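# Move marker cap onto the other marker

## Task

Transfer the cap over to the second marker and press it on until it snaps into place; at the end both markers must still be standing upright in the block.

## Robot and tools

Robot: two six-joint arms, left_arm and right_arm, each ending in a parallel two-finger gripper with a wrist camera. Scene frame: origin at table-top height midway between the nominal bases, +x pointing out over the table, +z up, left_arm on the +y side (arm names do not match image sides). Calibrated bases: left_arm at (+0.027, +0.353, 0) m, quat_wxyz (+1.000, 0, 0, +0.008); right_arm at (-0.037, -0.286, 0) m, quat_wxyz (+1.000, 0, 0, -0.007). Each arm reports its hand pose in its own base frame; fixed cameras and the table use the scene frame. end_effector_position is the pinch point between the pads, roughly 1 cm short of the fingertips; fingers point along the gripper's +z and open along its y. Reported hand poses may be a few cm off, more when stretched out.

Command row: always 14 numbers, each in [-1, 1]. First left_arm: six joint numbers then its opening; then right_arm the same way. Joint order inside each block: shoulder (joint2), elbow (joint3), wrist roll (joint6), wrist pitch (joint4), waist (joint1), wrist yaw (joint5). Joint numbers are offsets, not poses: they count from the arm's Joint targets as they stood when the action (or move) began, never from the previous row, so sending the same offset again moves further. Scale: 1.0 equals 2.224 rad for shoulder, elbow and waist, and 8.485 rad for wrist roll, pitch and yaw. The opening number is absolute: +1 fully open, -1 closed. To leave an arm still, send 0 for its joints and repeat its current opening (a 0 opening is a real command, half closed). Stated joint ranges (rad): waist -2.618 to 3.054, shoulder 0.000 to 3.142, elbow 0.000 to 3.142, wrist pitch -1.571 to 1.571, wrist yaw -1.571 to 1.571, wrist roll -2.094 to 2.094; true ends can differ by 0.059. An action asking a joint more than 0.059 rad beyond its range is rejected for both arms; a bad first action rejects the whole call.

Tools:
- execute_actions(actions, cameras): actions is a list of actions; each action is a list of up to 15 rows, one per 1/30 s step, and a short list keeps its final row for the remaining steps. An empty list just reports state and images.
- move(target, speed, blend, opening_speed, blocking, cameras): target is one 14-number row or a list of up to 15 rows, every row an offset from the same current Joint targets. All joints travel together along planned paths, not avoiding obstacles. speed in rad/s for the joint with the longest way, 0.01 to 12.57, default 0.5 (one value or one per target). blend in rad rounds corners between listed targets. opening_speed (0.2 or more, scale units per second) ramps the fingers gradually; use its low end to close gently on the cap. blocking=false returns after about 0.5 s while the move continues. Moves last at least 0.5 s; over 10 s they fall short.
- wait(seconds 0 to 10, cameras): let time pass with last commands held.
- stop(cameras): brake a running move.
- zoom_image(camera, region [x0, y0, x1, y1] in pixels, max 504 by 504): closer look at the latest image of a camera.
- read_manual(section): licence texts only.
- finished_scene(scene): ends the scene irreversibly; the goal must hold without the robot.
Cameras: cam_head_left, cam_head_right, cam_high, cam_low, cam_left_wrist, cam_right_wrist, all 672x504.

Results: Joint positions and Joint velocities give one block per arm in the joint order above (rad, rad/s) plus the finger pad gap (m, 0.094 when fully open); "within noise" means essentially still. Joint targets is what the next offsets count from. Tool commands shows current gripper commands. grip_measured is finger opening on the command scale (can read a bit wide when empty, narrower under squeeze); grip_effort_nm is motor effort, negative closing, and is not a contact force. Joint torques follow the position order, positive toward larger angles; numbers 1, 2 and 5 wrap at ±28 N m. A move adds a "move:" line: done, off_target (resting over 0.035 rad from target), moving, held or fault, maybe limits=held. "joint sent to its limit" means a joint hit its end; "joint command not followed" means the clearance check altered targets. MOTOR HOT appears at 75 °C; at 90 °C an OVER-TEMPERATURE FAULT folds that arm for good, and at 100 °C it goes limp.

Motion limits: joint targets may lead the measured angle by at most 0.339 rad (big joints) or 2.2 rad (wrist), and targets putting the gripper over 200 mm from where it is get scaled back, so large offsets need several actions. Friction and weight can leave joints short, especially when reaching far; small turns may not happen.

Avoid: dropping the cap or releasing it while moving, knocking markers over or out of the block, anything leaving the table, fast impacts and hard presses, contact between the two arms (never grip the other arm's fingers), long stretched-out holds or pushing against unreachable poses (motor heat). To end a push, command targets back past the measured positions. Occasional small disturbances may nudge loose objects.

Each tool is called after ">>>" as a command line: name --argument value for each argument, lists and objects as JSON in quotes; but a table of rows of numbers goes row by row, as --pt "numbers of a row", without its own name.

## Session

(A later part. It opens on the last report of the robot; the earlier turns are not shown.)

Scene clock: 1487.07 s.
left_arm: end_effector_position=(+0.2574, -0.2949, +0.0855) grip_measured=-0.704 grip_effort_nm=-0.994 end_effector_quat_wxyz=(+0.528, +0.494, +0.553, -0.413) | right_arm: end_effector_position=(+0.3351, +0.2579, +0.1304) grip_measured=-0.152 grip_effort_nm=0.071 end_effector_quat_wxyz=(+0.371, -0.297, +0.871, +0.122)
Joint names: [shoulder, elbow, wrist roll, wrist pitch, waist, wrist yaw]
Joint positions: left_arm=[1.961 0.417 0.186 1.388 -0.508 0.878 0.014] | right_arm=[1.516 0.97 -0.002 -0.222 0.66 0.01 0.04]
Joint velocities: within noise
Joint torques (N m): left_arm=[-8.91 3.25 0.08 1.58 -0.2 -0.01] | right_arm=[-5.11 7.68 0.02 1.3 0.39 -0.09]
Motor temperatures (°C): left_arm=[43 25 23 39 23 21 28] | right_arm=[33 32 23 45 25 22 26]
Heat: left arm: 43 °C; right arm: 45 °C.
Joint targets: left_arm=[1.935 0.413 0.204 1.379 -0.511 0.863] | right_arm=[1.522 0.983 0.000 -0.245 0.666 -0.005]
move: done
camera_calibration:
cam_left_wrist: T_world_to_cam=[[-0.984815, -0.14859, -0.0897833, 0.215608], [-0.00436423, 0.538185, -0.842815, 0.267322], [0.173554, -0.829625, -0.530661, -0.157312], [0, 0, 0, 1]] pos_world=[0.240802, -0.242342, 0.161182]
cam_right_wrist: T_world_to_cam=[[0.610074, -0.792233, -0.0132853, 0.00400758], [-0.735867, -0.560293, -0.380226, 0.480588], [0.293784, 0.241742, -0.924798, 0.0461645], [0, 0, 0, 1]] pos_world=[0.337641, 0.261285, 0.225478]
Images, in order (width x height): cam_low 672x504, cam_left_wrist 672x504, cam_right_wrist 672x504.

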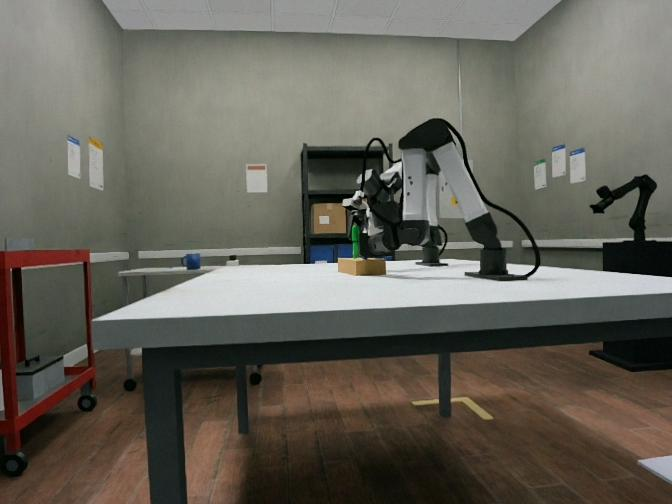

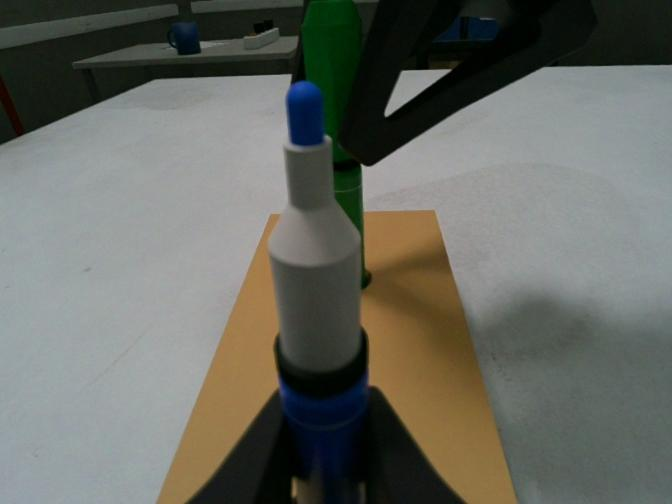

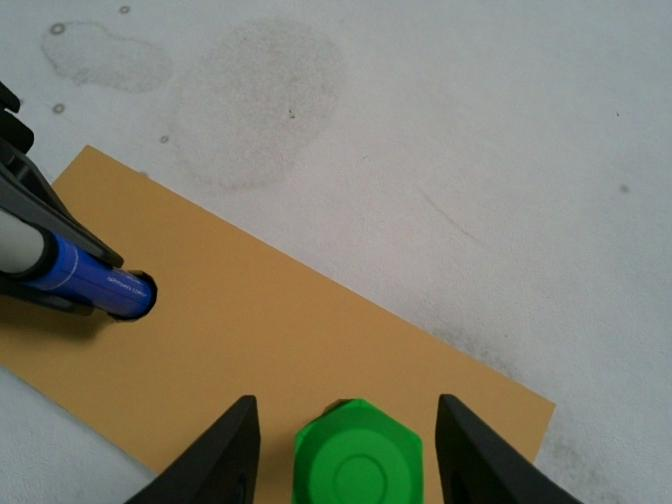

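>>> move --pt "0 0 0 0 0 0 -0.85 -0.00899 0.00315 0 -0.00177 0 0 0.05" --pt "0 0 0 0 0 0 -0.85 -0.15153 0.02023 0 -0.04302 0 0 0.05" --speed '[0.1, 0.2]' --cameras '["cam_left_wrist", "cam_right_wrist", "cam_low", "cam_high", "cam_head_right"]'

Scene clock: 1504.87 s.
left_arm: end_effector_position=(+0.2574, -0.2949, +0.0855) grip_measured=-0.704 grip_effort_nm=-0.994 end_effector_quat_wxyz=(+0.528, +0.494, +0.553, -0.413) | right_arm: end_effector_position=(+0.2791, +0.2145, +0.1998) grip_measured=+0.048 grip_effort_nm=0.071 end_effector_quat_wxyz=(+0.371, -0.297, +0.871, +0.122)
Joint names: [shoulder, elbow, wrist roll, wrist pitch, waist, wrist yaw]
Joint positions: left_arm=[1.961 0.417 0.186 1.388 -0.508 0.878 0.014] | right_arm=[1.195 1.001 -0.002 -0.574 0.66 0.01 0.049]
Joint velocities: within noise
Joint torques (N m): left_arm=[-8.88 3.41 0.05 1.57 -0.35 -0.02] | right_arm=[-4.15 9.02 0 1.17 0.28 -0.12]
Motor temperatures (°C): left_arm=[43 25 23 39 23 21 28] | right_arm=[34 35 23 45 25 22 25]
Heat: left arm: 43 °C; right arm: 45 °C.
Joint targets: left_arm=[1.935 0.413 0.204 1.379 -0.511 0.863] | right_arm=[1.185 1.028 0.000 -0.610 0.666 -0.005]
move: off_target (right_arm); right_arm: the wrist pitch is farthest, 0.036 rad from its target
camera_calibration:
cam_left_wrist: T_world_to_cam=[[-0.984815, -0.14859, -0.0897833, 0.215608], [-0.00436423, 0.538185, -0.842815, 0.267322], [0.173554, -0.829625, -0.530661, -0.157312], [0, 0, 0, 1]] pos_world=[0.240802, -0.242342, 0.161182]
cam_right_wrist: T_world_to_cam=[[0.610098, -0.792213, -0.0133586, 0.00472154], [-0.73585, -0.56028, -0.380278, 0.441458], [0.293777, 0.241837, -0.924776, 0.137264], [0, 0, 0, 1]] pos_world=[0.281641, 0.217885, 0.294878]
Images, in order (width x height): cam_head_right 672x504, cam_high 672x504, cam_low 672x504, cam_left_wrist 672x504, cam_right_wrist 672x504.

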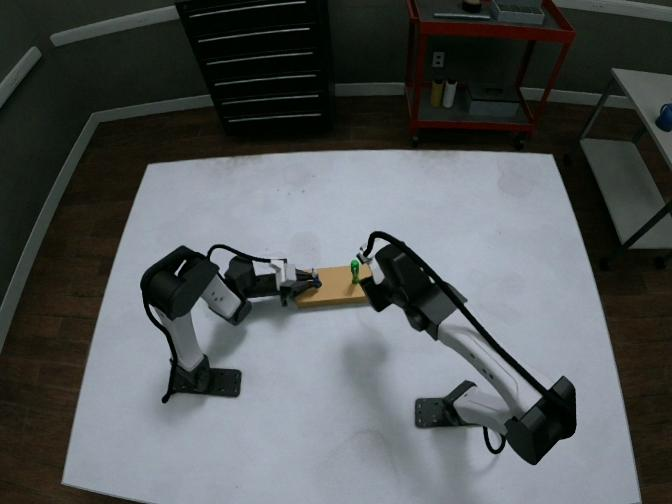

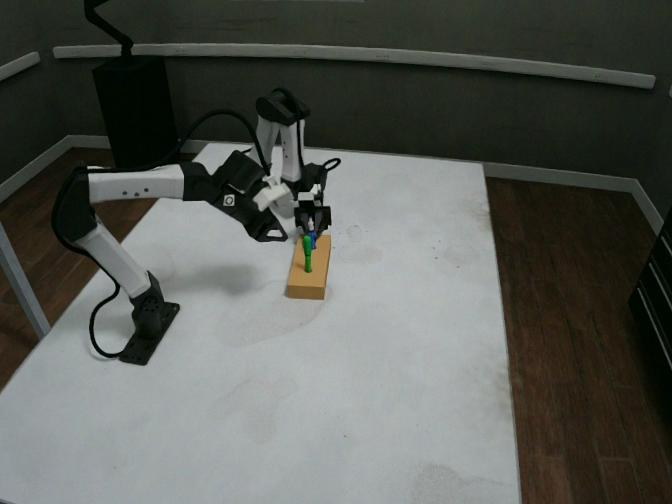

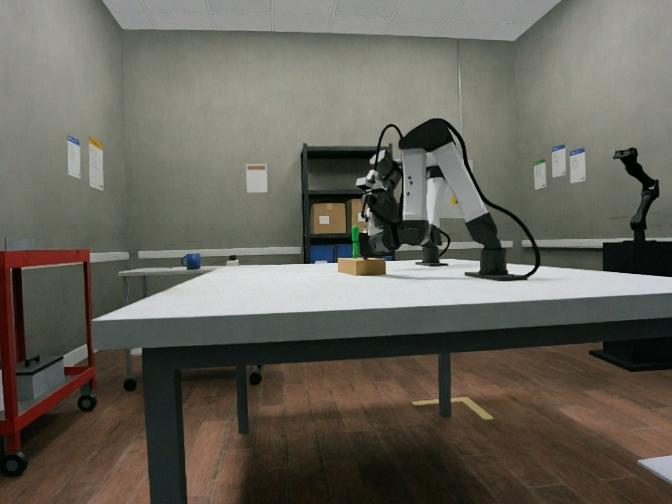

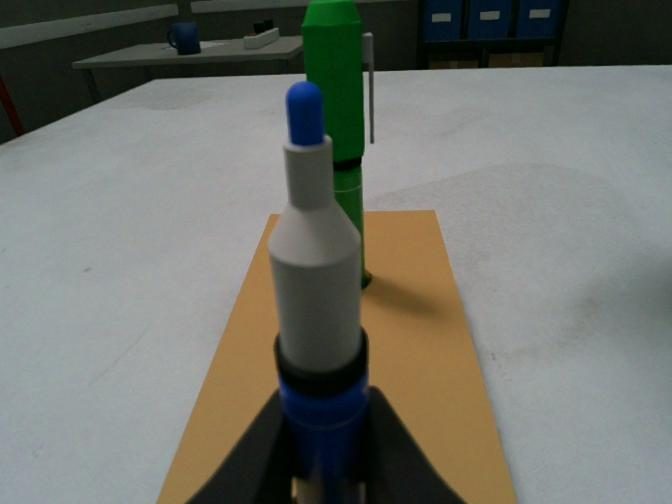

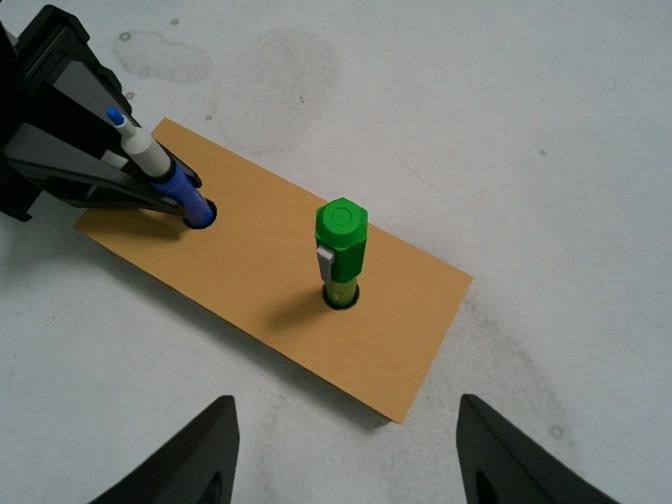

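>>> zoom_image --camera "cam_right_wrist" --region '[90, 90, 250, 250]'

>>> zoom_image --camera "cam_right_wrist" --region '[280, 180, 410, 330]'

>>> zoom_image --camera "cam_high" --region '[285, 205, 345, 305]'

Scaled by 3.150 from the camera's 672x504 image, which has a finer 960x720 frame.

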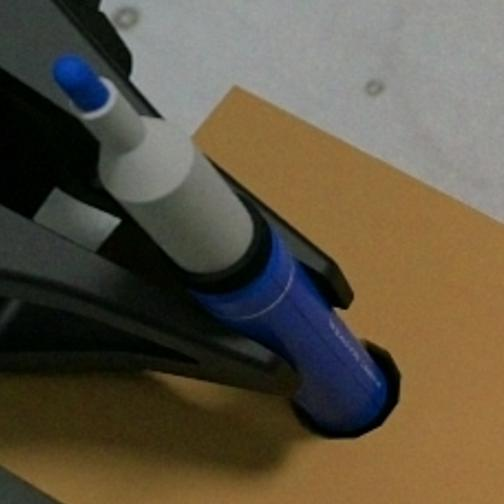

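Scaled by 3.360 from the camera's 672x504 image, which has a finer 960x720 frame.

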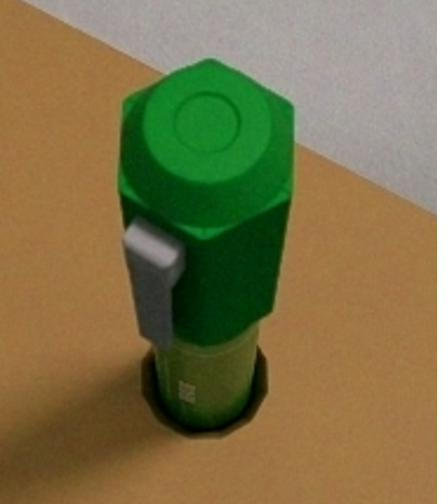

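Scaled by 5.040 from the camera's 672x504 image, which has a finer 960x720 frame.

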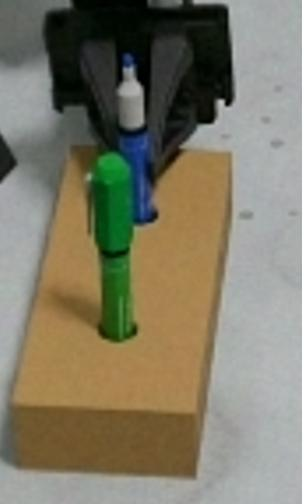

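>>> move --target '[-0.01169, 0.00315, 0.002, -0.0089, -0.00108, -0.00071, -0.85, 0, 0, 0, 0, 0, 0, 0.05]' --speed 0.05 --cameras '["cam_left_wrist", "cam_right_wrist", "cam_low", "cam_high"]'

>>> zoom_image --camera "cam_right_wrist" --region '[90, 90, 250, 250]'

Scene clock: 1542.60 s.
left_arm: end_effector_position=(+0.2582, -0.2942, +0.0861) grip_measured=-0.704 grip_effort_nm=-0.994 end_effector_quat_wxyz=(+0.522, +0.491, +0.563, -0.412) | right_arm: end_effector_position=(+0.2789, +0.2143, +0.1995) grip_measured=+0.048 grip_effort_nm=0.071 end_effector_quat_wxyz=(+0.370, -0.297, +0.872, +0.122)
Joint names: [shoulder, elbow, wrist roll, wrist pitch, waist, wrist yaw]
Joint positions: left_arm=[1.933 0.417 0.186 1.337 -0.508 0.869 0.014] | right_arm=[1.195 1.001 -0.002 -0.575 0.66 0.01 0.049]
Joint velocities: within noise
Joint torques (N m): left_arm=[-8.66 4.23 0.24 1.33 -0.47 -0.01] | right_arm=[-4.19 9.03 0.01 1.14 0.4 -0.09]
Motor temperatures (°C): left_arm=[44 25 23 39 23 21 28] | right_arm=[33 36 23 44 25 22 24]
Heat: left arm: 44 °C; right arm: 44 °C.
Joint targets: left_arm=[1.909 0.420 0.221 1.304 -0.513 0.857] | right_arm=[1.185 1.028 0.000 -0.610 0.666 -0.005]
move: done
camera_calibration:
cam_left_wrist: T_world_to_cam=[[-0.984922, -0.156629, -0.0734565, 0.212862], [-0.0248242, 0.548172, -0.835997, 0.275109], [0.171208, -0.821569, -0.543795, -0.152486], [0, 0, 0, 1]] pos_world=[0.242589, -0.242744, 0.162705]
cam_right_wrist: T_world_to_cam=[[0.610124, -0.792194, -0.0132928, 0.00460752], [-0.736258, -0.560686, -0.378887, 0.441081], [0.292699, 0.240955, -0.925348, 0.137675], [0, 0, 0, 1]] pos_world=[0.281641, 0.217784, 0.294579]
Images, in order (width x height): cam_high 672x504, cam_low 672x504, cam_left_wrist 672x504, cam_right_wrist 672x504.

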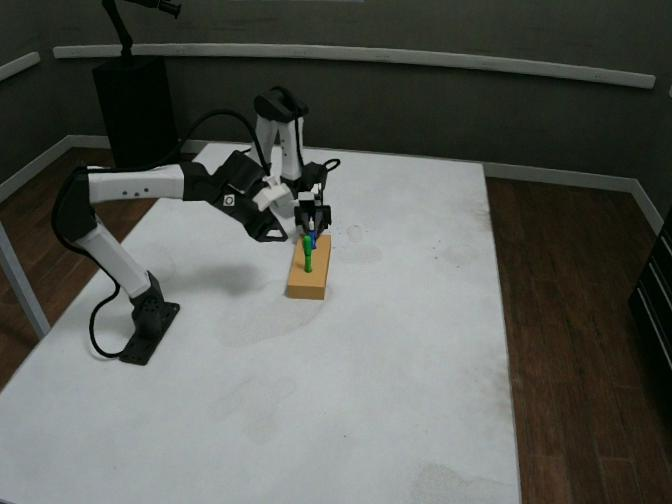

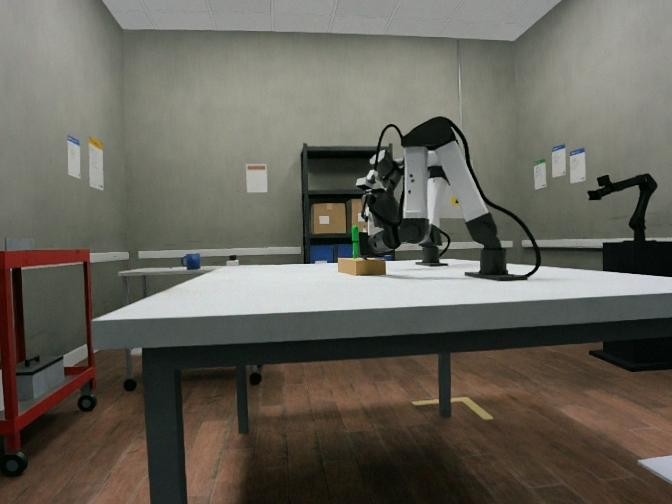

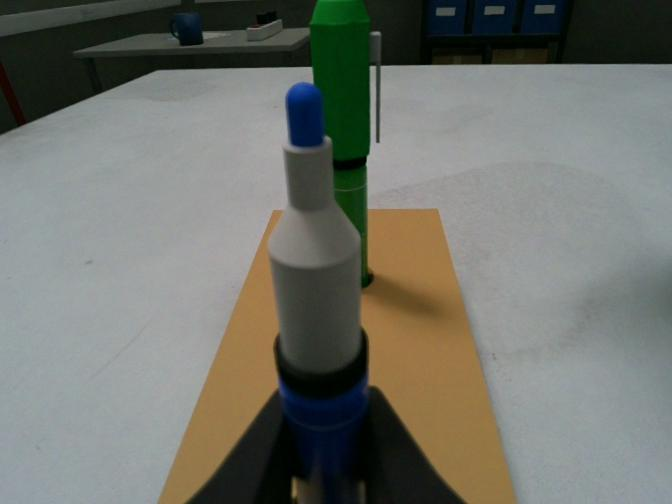

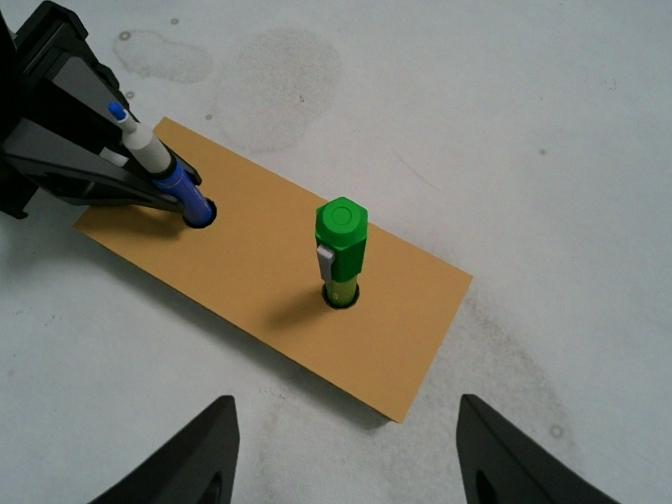

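Scaled by 3.150 from the camera's 672x504 image, which has a finer 960x720 frame.

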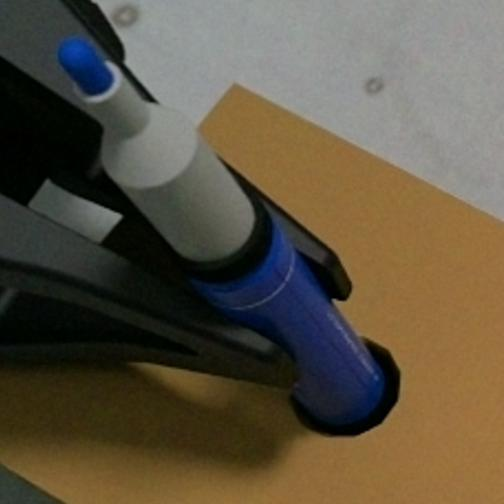

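>>> move --target '[0, 0, 0, -0.00259, 0, 0, -0.85, 0, 0, 0, 0, 0, 0, 0.05]' --speed 0.04 --cameras '["cam_low", "cam_left_wrist"]'

>>> zoom_image --camera "cam_low" --region '[340, 205, 390, 275]'

Scene clock: 1554.97 s.
left_arm: end_effector_position=(+0.2587, -0.2939, +0.0840) grip_measured=-0.704 grip_effort_nm=-0.994 end_effector_quat_wxyz=(+0.520, +0.490, +0.567, -0.411) | right_arm: end_effector_position=(+0.2789, +0.2143, +0.1995) grip_measured=+0.048 grip_effort_nm=0.071 end_effector_quat_wxyz=(+0.370, -0.297, +0.872, +0.122)
Joint names: [shoulder, elbow, wrist roll, wrist pitch, waist, wrist yaw]
Joint positions: left_arm=[1.933 0.417 0.189 1.327 -0.508 0.864 0.014] | right_arm=[1.195 1.001 -0.002 -0.575 0.66 0.01 0.049]
Joint velocities: within noise
Joint torques (N m): left_arm=[-8.58 4.27 0.22 1.27 -0.64 0.07] | right_arm=[-4.14 8.98 0 1.16 0.36 -0.11]
Motor temperatures (°C): left_arm=[44 25 23 37 23 21 28] | right_arm=[33 36 23 44 25 22 24]
Heat: left arm: 44 °C; right arm: 44 °C.
Joint targets: left_arm=[1.909 0.420 0.221 1.282 -0.513 0.857] | right_arm=[1.185 1.028 0.000 -0.610 0.666 -0.005]
move: off_target (left_arm); left_arm: the wrist pitch is farthest, 0.044 rad from its target
camera_calibration:
cam_left_wrist: T_world_to_cam=[[-0.984695, -0.160202, -0.0686391, 0.211797], [-0.0320347, 0.553483, -0.832244, 0.27635], [0.171318, -0.817308, -0.550144, -0.151621], [0, 0, 0, 1]] pos_world=[0.243383, -0.242945, 0.161115]
Images, in order (width x height): cam_low 672x504, cam_left_wrist 672x504.

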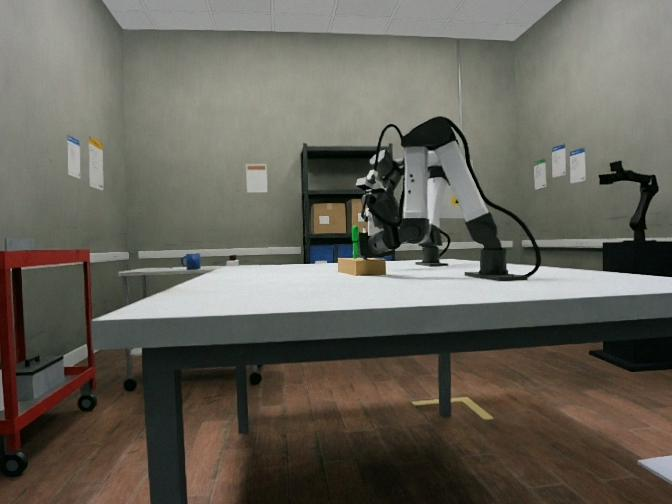

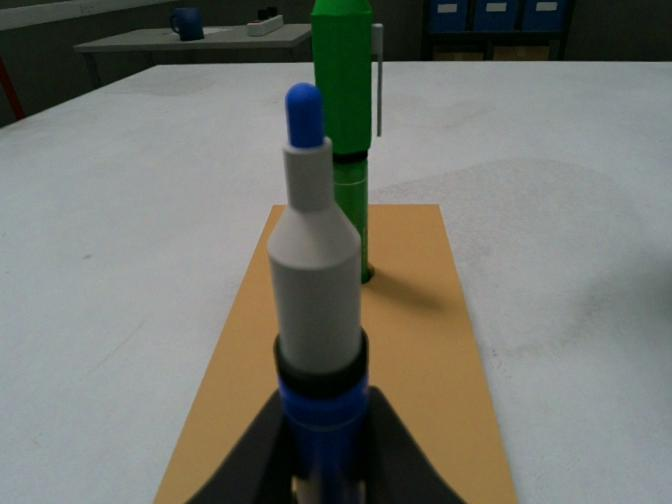

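Scaled by 7.200 from the camera's 672x504 image, which has a finer 960x720 frame.

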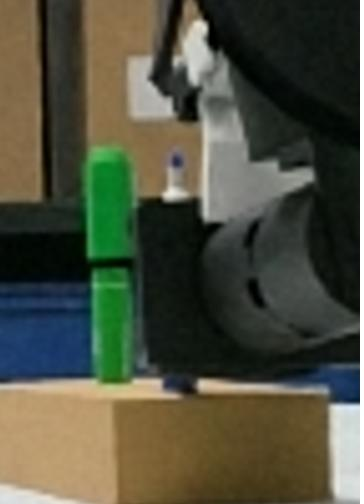

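>>> move --target '[0, 0, 0, -0.0012, 0, 0, -0.85, 0, 0, 0, 0, 0, 0, 0.05]' --speed 0.1 --cameras '["cam_low"]'

Scene clock: 1573.03 s.
left_arm: end_effector_position=(+0.2590, -0.2936, +0.0832) grip_measured=-0.704 grip_effort_nm=-0.994 end_effector_quat_wxyz=(+0.518, +0.489, +0.570, -0.410) | right_arm: end_effector_position=(+0.2789, +0.2143, +0.1995) grip_measured=+0.048 grip_effort_nm=0.076 end_effector_quat_wxyz=(+0.370, -0.297, +0.872, +0.122)
Joint names: [shoulder, elbow, wrist roll, wrist pitch, waist, wrist yaw]
Joint positions: left_arm=[1.93 0.417 0.189 1.317 -0.508 0.861 0.014] | right_arm=[1.195 1.001 -0.002 -0.575 0.66 0.01 0.049]
Joint velocities: within noise
Joint torques (N m): left_arm=[-8.51 4.3 0.2 1.23 -0.36 0.06] | right_arm=[-4.21 9.01 0.04 1.16 0.34 -0.11]
Motor temperatures (°C): left_arm=[44 26 23 37 23 21 28] | right_arm=[33 37 23 43 25 22 24]
Heat: left arm: 44 °C; right arm: 43 °C.
Joint targets: left_arm=[1.909 0.420 0.221 1.272 -0.513 0.857] | right_arm=[1.185 1.028 0.000 -0.610 0.666 -0.005]
move: off_target (left_arm); left_arm: the wrist pitch is farthest, 0.045 rad from its target
Images, in order (width x height): cam_low 672x504.

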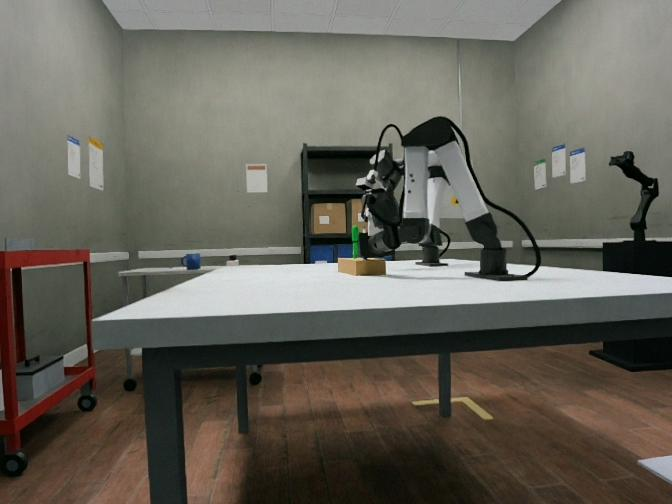

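>>> move --target '[0, 0, 0, -0.0003, 0, 0, -0.1, 0, 0, 0, 0, 0, 0, 0.05]' --speed 0.1 --opening_speed 0.5 --cameras '["cam_low", "cam_left_wrist", "cam_right_wrist", "cam_head_left"]'

Scene clock: 1578.27 s.
left_arm: end_effector_position=(+0.2585, -0.2934, +0.0805) grip_measured=-0.102 grip_effort_nm=0.134 end_effector_quat_wxyz=(+0.512, +0.488, +0.574, -0.411) | right_arm: end_effector_position=(+0.2789, +0.2143, +0.1995) grip_measured=+0.048 grip_effort_nm=0.071 end_effector_quat_wxyz=(+0.370, -0.297, +0.872, +0.122)
Joint names: [shoulder, elbow, wrist roll, wrist pitch, waist, wrist yaw]
Joint positions: left_arm=[1.93 0.417 0.189 1.302 -0.508 0.861 0.042] | right_arm=[1.195 1.001 -0.002 -0.575 0.66 0.01 0.049]
Joint velocities: within noise
Joint torques (N m): left_arm=[-8.23 4.11 0.17 1.34 -0.42 0.08] | right_arm=[-4.19 8.98 -0.01 1.15 0.36 -0.11]
Motor temperatures (°C): left_arm=[45 26 23 37 23 21 28] | right_arm=[33 37 23 43 25 22 23]
Heat: left arm: 45 °C; right arm: 43 °C.
Joint targets: left_arm=[1.909 0.420 0.221 1.269 -0.513 0.857] | right_arm=[1.185 1.028 0.000 -0.610 0.666 -0.005]
move: done
camera_calibration:
cam_left_wrist: T_world_to_cam=[[-0.985325, -0.162501, -0.0522253, 0.20952], [-0.0490239, 0.562506, -0.825338, 0.279628], [0.163496, -0.810666, -0.562218, -0.148149], [0, 0, 0, 1]] pos_world=[0.244376, -0.243345, 0.158438]
cam_right_wrist: T_world_to_cam=[[0.610124, -0.792194, -0.0132928, 0.00460752], [-0.736258, -0.560686, -0.378887, 0.441081], [0.292699, 0.240955, -0.925348, 0.137675], [0, 0, 0, 1]] pos_world=[0.281641, 0.217784, 0.294579]
Images, in order (width x height): cam_head_left 672x504, cam_low 672x504, cam_left_wrist 672x504, cam_right_wrist 672x504.

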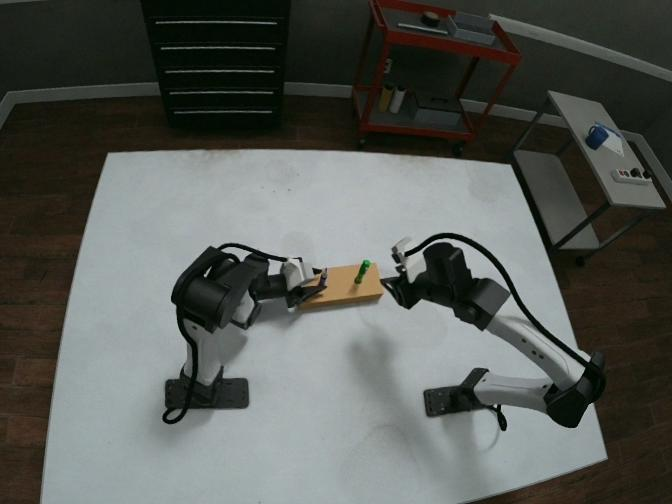

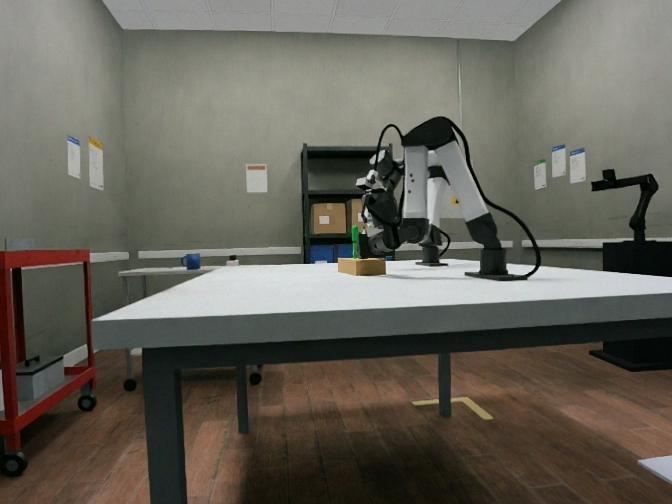

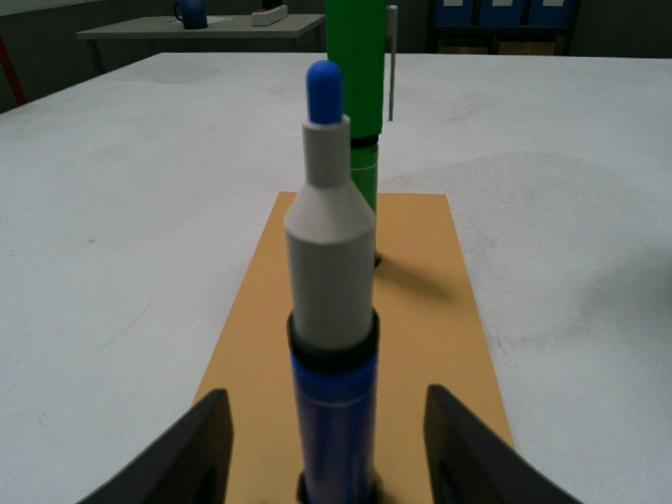

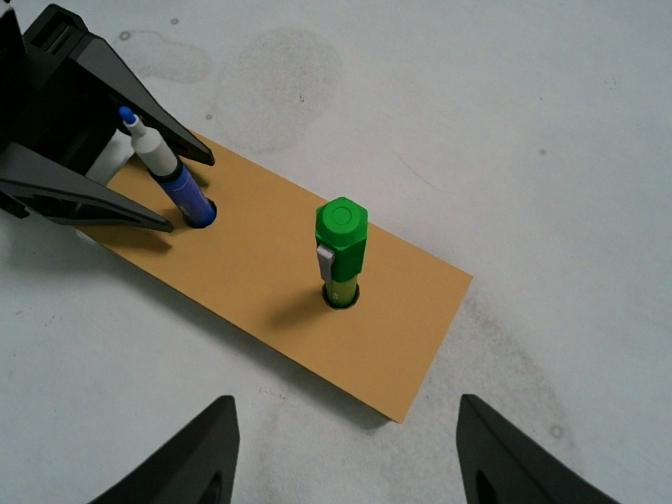

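>>> zoom_image --camera "cam_left_wrist" --region '[290, 0, 430, 280]'

>>> zoom_image --camera "cam_low" --region '[335, 215, 395, 285]'

Scaled by 1.800 from the camera's 672x504 image, which has a finer 960x720 frame.

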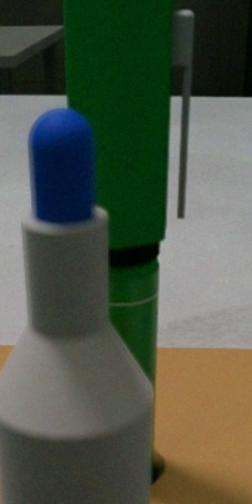

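Scaled by 7.200 from the camera's 672x504 image, which has a finer 960x720 frame.

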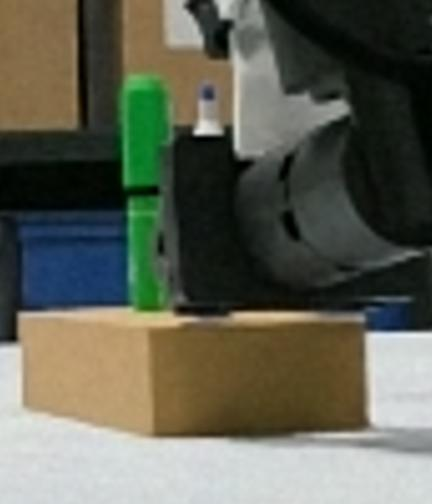

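>>> move --pt "0.0022 -0.0463 0.0028 0.0151 0.0499 0.0158 -0.1 0 0 0 0 0 0 0.05" --pt "-0.0319 -0.0742 -0.0047 0.0133 0.1093 0.0308 -0.1 0 0 0 0 0 0 0.05" --speed 0.2 --blend 0.02 --cameras '["cam_low", "cam_left_wrist", "cam_right_wrist", "cam_high"]'

Scene clock: 1610.93 s.
left_arm: end_effector_position=(+0.2433, -0.2277, +0.0804) grip_measured=-0.102 grip_effort_nm=0.139 end_effector_quat_wxyz=(+0.497, +0.462, +0.589, -0.440) | right_arm: end_effector_position=(+0.2789, +0.2143, +0.1995) grip_measured=+0.048 grip_effort_nm=0.066 end_effector_quat_wxyz=(+0.370, -0.297, +0.872, +0.122)
Joint names: [shoulder, elbow, wrist roll, wrist pitch, waist, wrist yaw]
Joint positions: left_arm=[1.858 0.266 0.18 1.325 -0.275 1.101 0.042] | right_arm=[1.195 1.001 -0.002 -0.575 0.66 0.01 0.049]
Joint velocities: within noise
Joint torques (N m): left_arm=[-6.98 2.25 -0.11 2.06 0.18 0.32] | right_arm=[-4.19 8.99 0.01 1.16 0.4 -0.1]
Motor temperatures (°C): left_arm=[46 26 23 37 23 21 27] | right_arm=[33 38 23 42 25 22 23]
Heat: left arm: 46 °C; right arm: 42 °C.
Joint targets: left_arm=[1.838 0.255 0.181 1.382 -0.270 1.118] | right_arm=[1.185 1.028 0.000 -0.610 0.666 -0.005]
move: off_target (left_arm); left_arm: the wrist pitch is farthest, 0.057 rad from its target
camera_calibration:
cam_left_wrist: T_world_to_cam=[[-0.985687, -0.165119, 0.034015, 0.197789], [-0.118495, 0.535051, -0.836469, 0.253389], [0.119917, -0.828527, -0.546958, -0.0873082], [0, 0, 0, 1]] pos_world=[0.235454, -0.175254, 0.15747]
cam_right_wrist: T_world_to_cam=[[0.610124, -0.792194, -0.0132928, 0.00460752], [-0.736258, -0.560686, -0.378887, 0.441081], [0.292699, 0.240955, -0.925348, 0.137675], [0, 0, 0, 1]] pos_world=[0.281641, 0.217784, 0.294579]
Images, in order (width x height): cam_high 672x504, cam_low 672x504, cam_left_wrist 672x504, cam_right_wrist 672x504.

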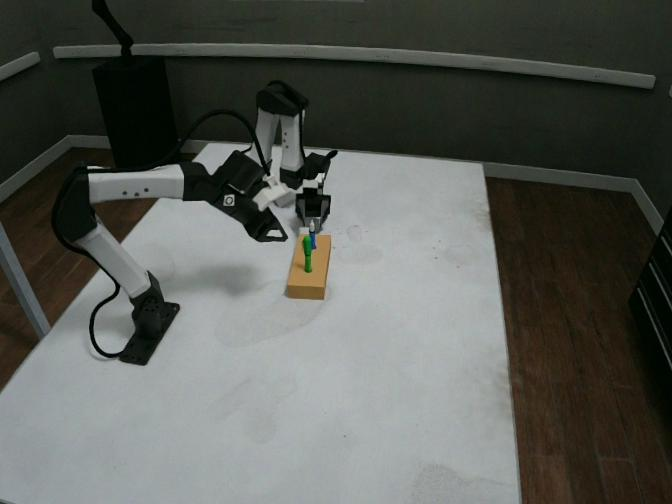

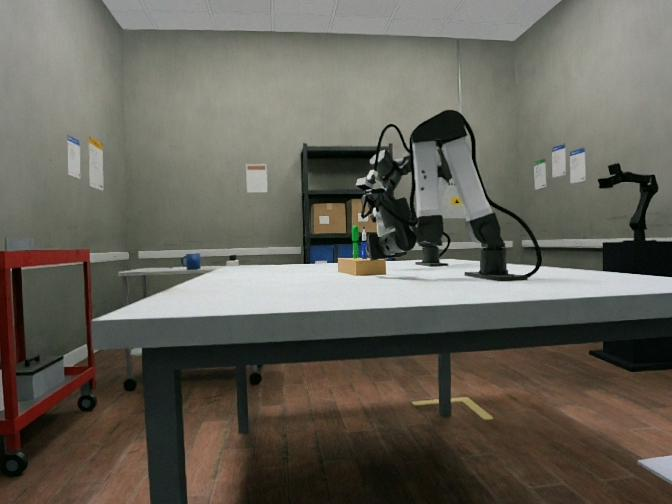

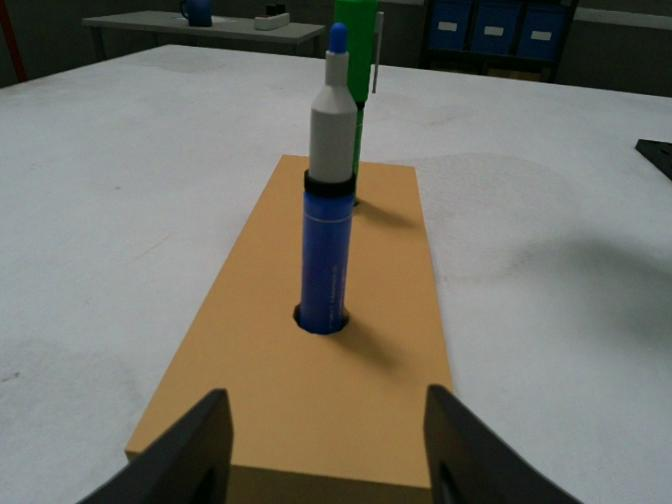

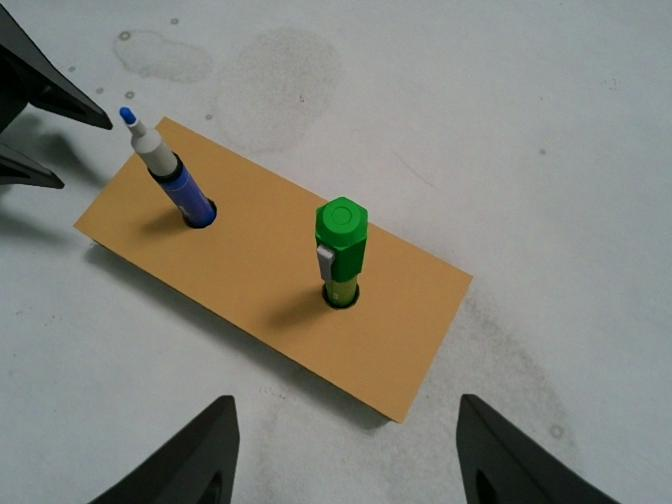

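>>> zoom_image --camera "cam_low" --region '[335, 215, 395, 285]'

>>> zoom_image --camera "cam_left_wrist" --region '[290, 0, 410, 220]'

>>> zoom_image --camera "cam_high" --region '[280, 210, 340, 305]'

Scaled by 7.200 from the camera's 672x504 image, which has a finer 960x720 frame.

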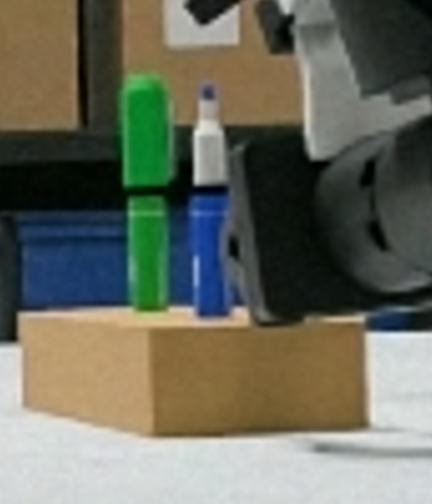

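Scaled by 2.291 from the camera's 672x504 image, which has a finer 960x720 frame.

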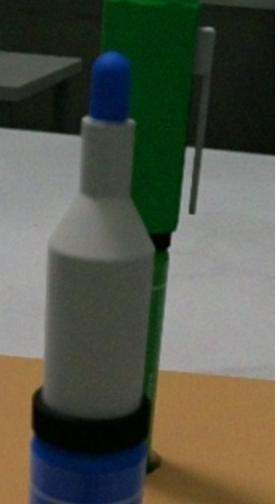

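Scaled by 5.305 from the camera's 672x504 image, which has a finer 960x720 frame.

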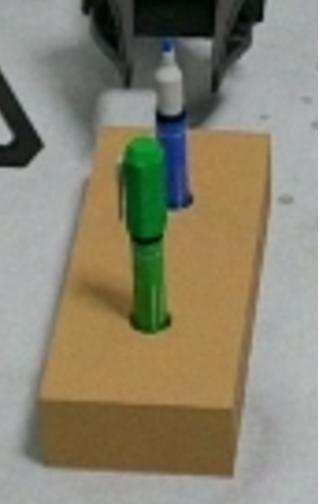

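>>> zoom_image --camera "cam_low" --region '[348, 232, 372, 250]'

>>> zoom_image --camera "cam_left_wrist" --region '[330, 70, 400, 122]'

Scaled by 21.000 from the camera's 672x504 image, which has a finer 960x720 frame.

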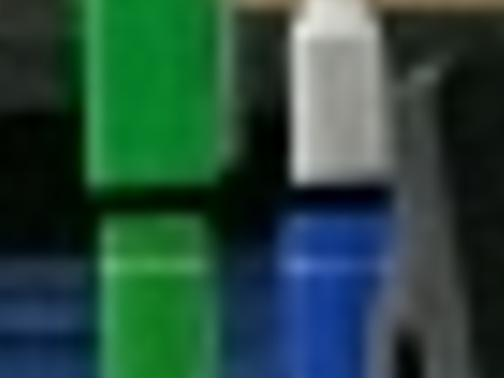

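Scaled by 7.200 from the camera's 672x504 image, which has a finer 960x720 frame.

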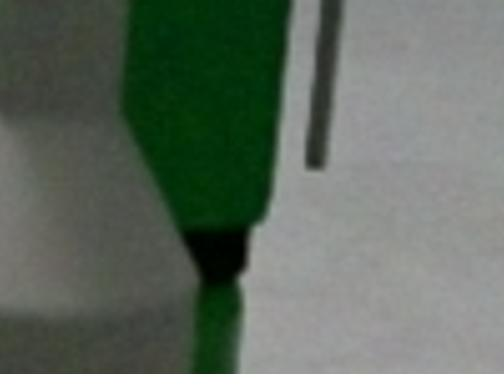

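>>> move --target '[0, 0, 0, 0, 0.135, 0, -0.1, 0, 0, 0, 0, -0.135, 0, 0.05]' --speed 0.35 --cameras '["cam_low", "cam_high", "cam_head_left", "cam_head_right"]'

Scene clock: 1664.07 s.
left_arm: end_effector_position=(+0.2994, -0.1457, +0.0805) grip_measured=-0.102 grip_effort_nm=0.134 end_effector_quat_wxyz=(+0.557, +0.369, +0.650, -0.361) | right_arm: end_effector_position=(+0.3285, +0.1259, +0.1995) grip_measured=+0.048 grip_effort_nm=0.066 end_effector_quat_wxyz=(+0.384, -0.166, +0.906, +0.069)
Joint names: [shoulder, elbow, wrist roll, wrist pitch, waist, wrist yaw]
Joint positions: left_arm=[1.858 0.266 0.18 1.325 0.026 1.104 0.042] | right_arm=[1.195 1.001 0.005 -0.575 0.37 0.008 0.049]
Joint velocities: within noise
Joint torques (N m): left_arm=[-7.16 2.15 -0.12 2.03 0.31 0.31] | right_arm=[-4.11 9.03 -0.02 1.16 -0.55 -0.08]
Motor temperatures (°C): left_arm=[45 25 23 42 23 21 26] | right_arm=[32 39 23 41 25 22 23]
Heat: left arm: 45 °C; right arm: 41 °C.
Joint targets: left_arm=[1.838 0.255 0.181 1.382 0.030 1.118] | right_arm=[1.185 1.028 0.000 -0.610 0.366 -0.005]
move: off_target (left_arm); left_arm: the wrist pitch is farthest, 0.057 rad from its target
Images, in order (width x height): cam_head_left 672x504, cam_head_right 672x504, cam_high 672x504, cam_low 672x504.

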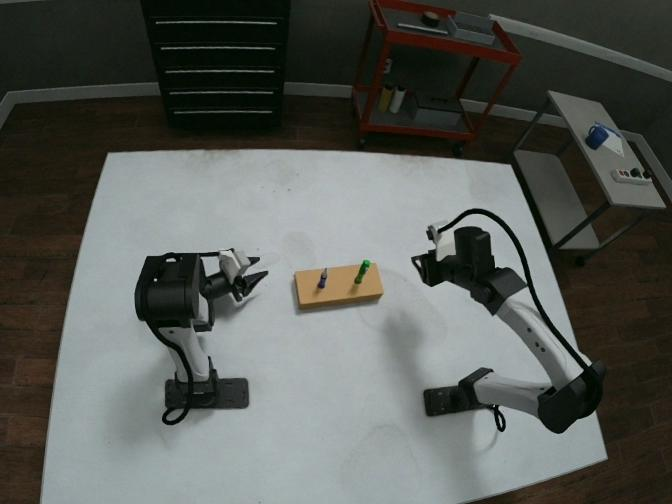

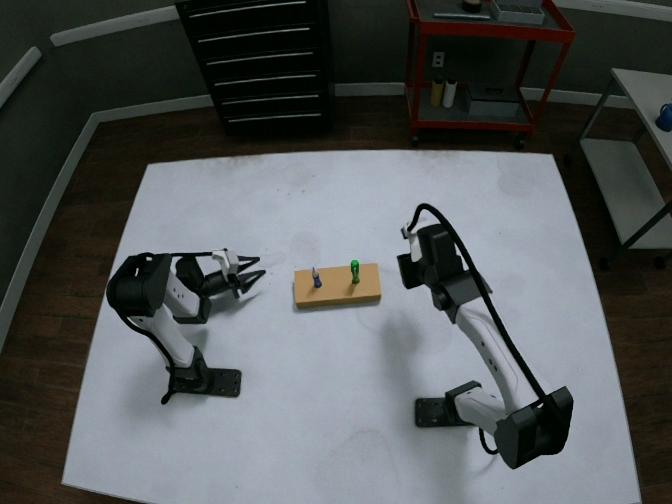

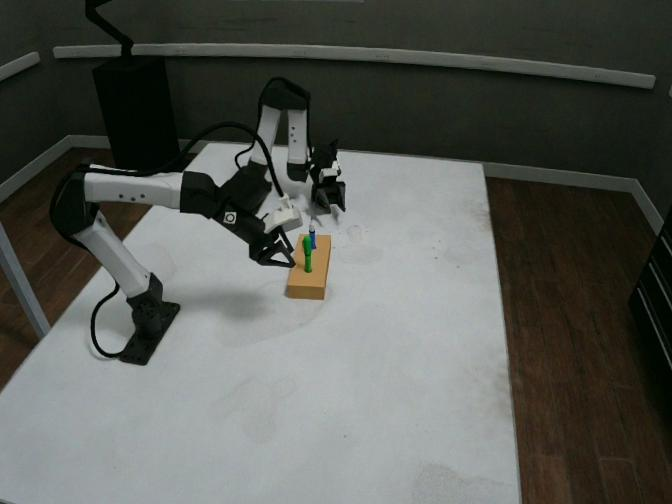

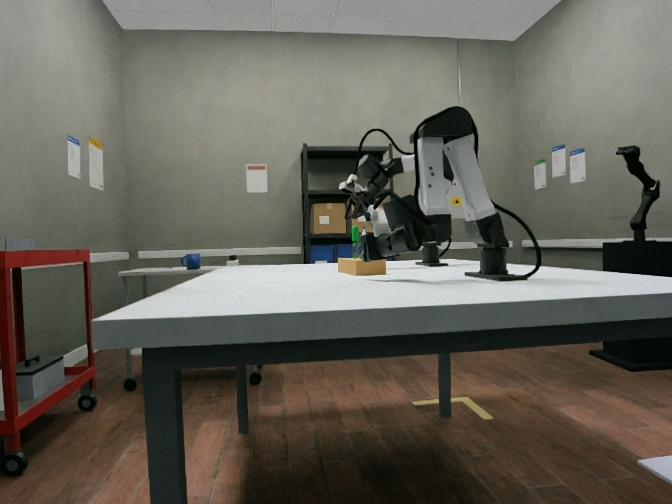

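Both markers are standing in the block, and the cap is on the green marker, down against its ring. Both grippers are well clear, so I'm ending the scene.

>>> finished_scene --scene 1

The scene is finished: the task was done.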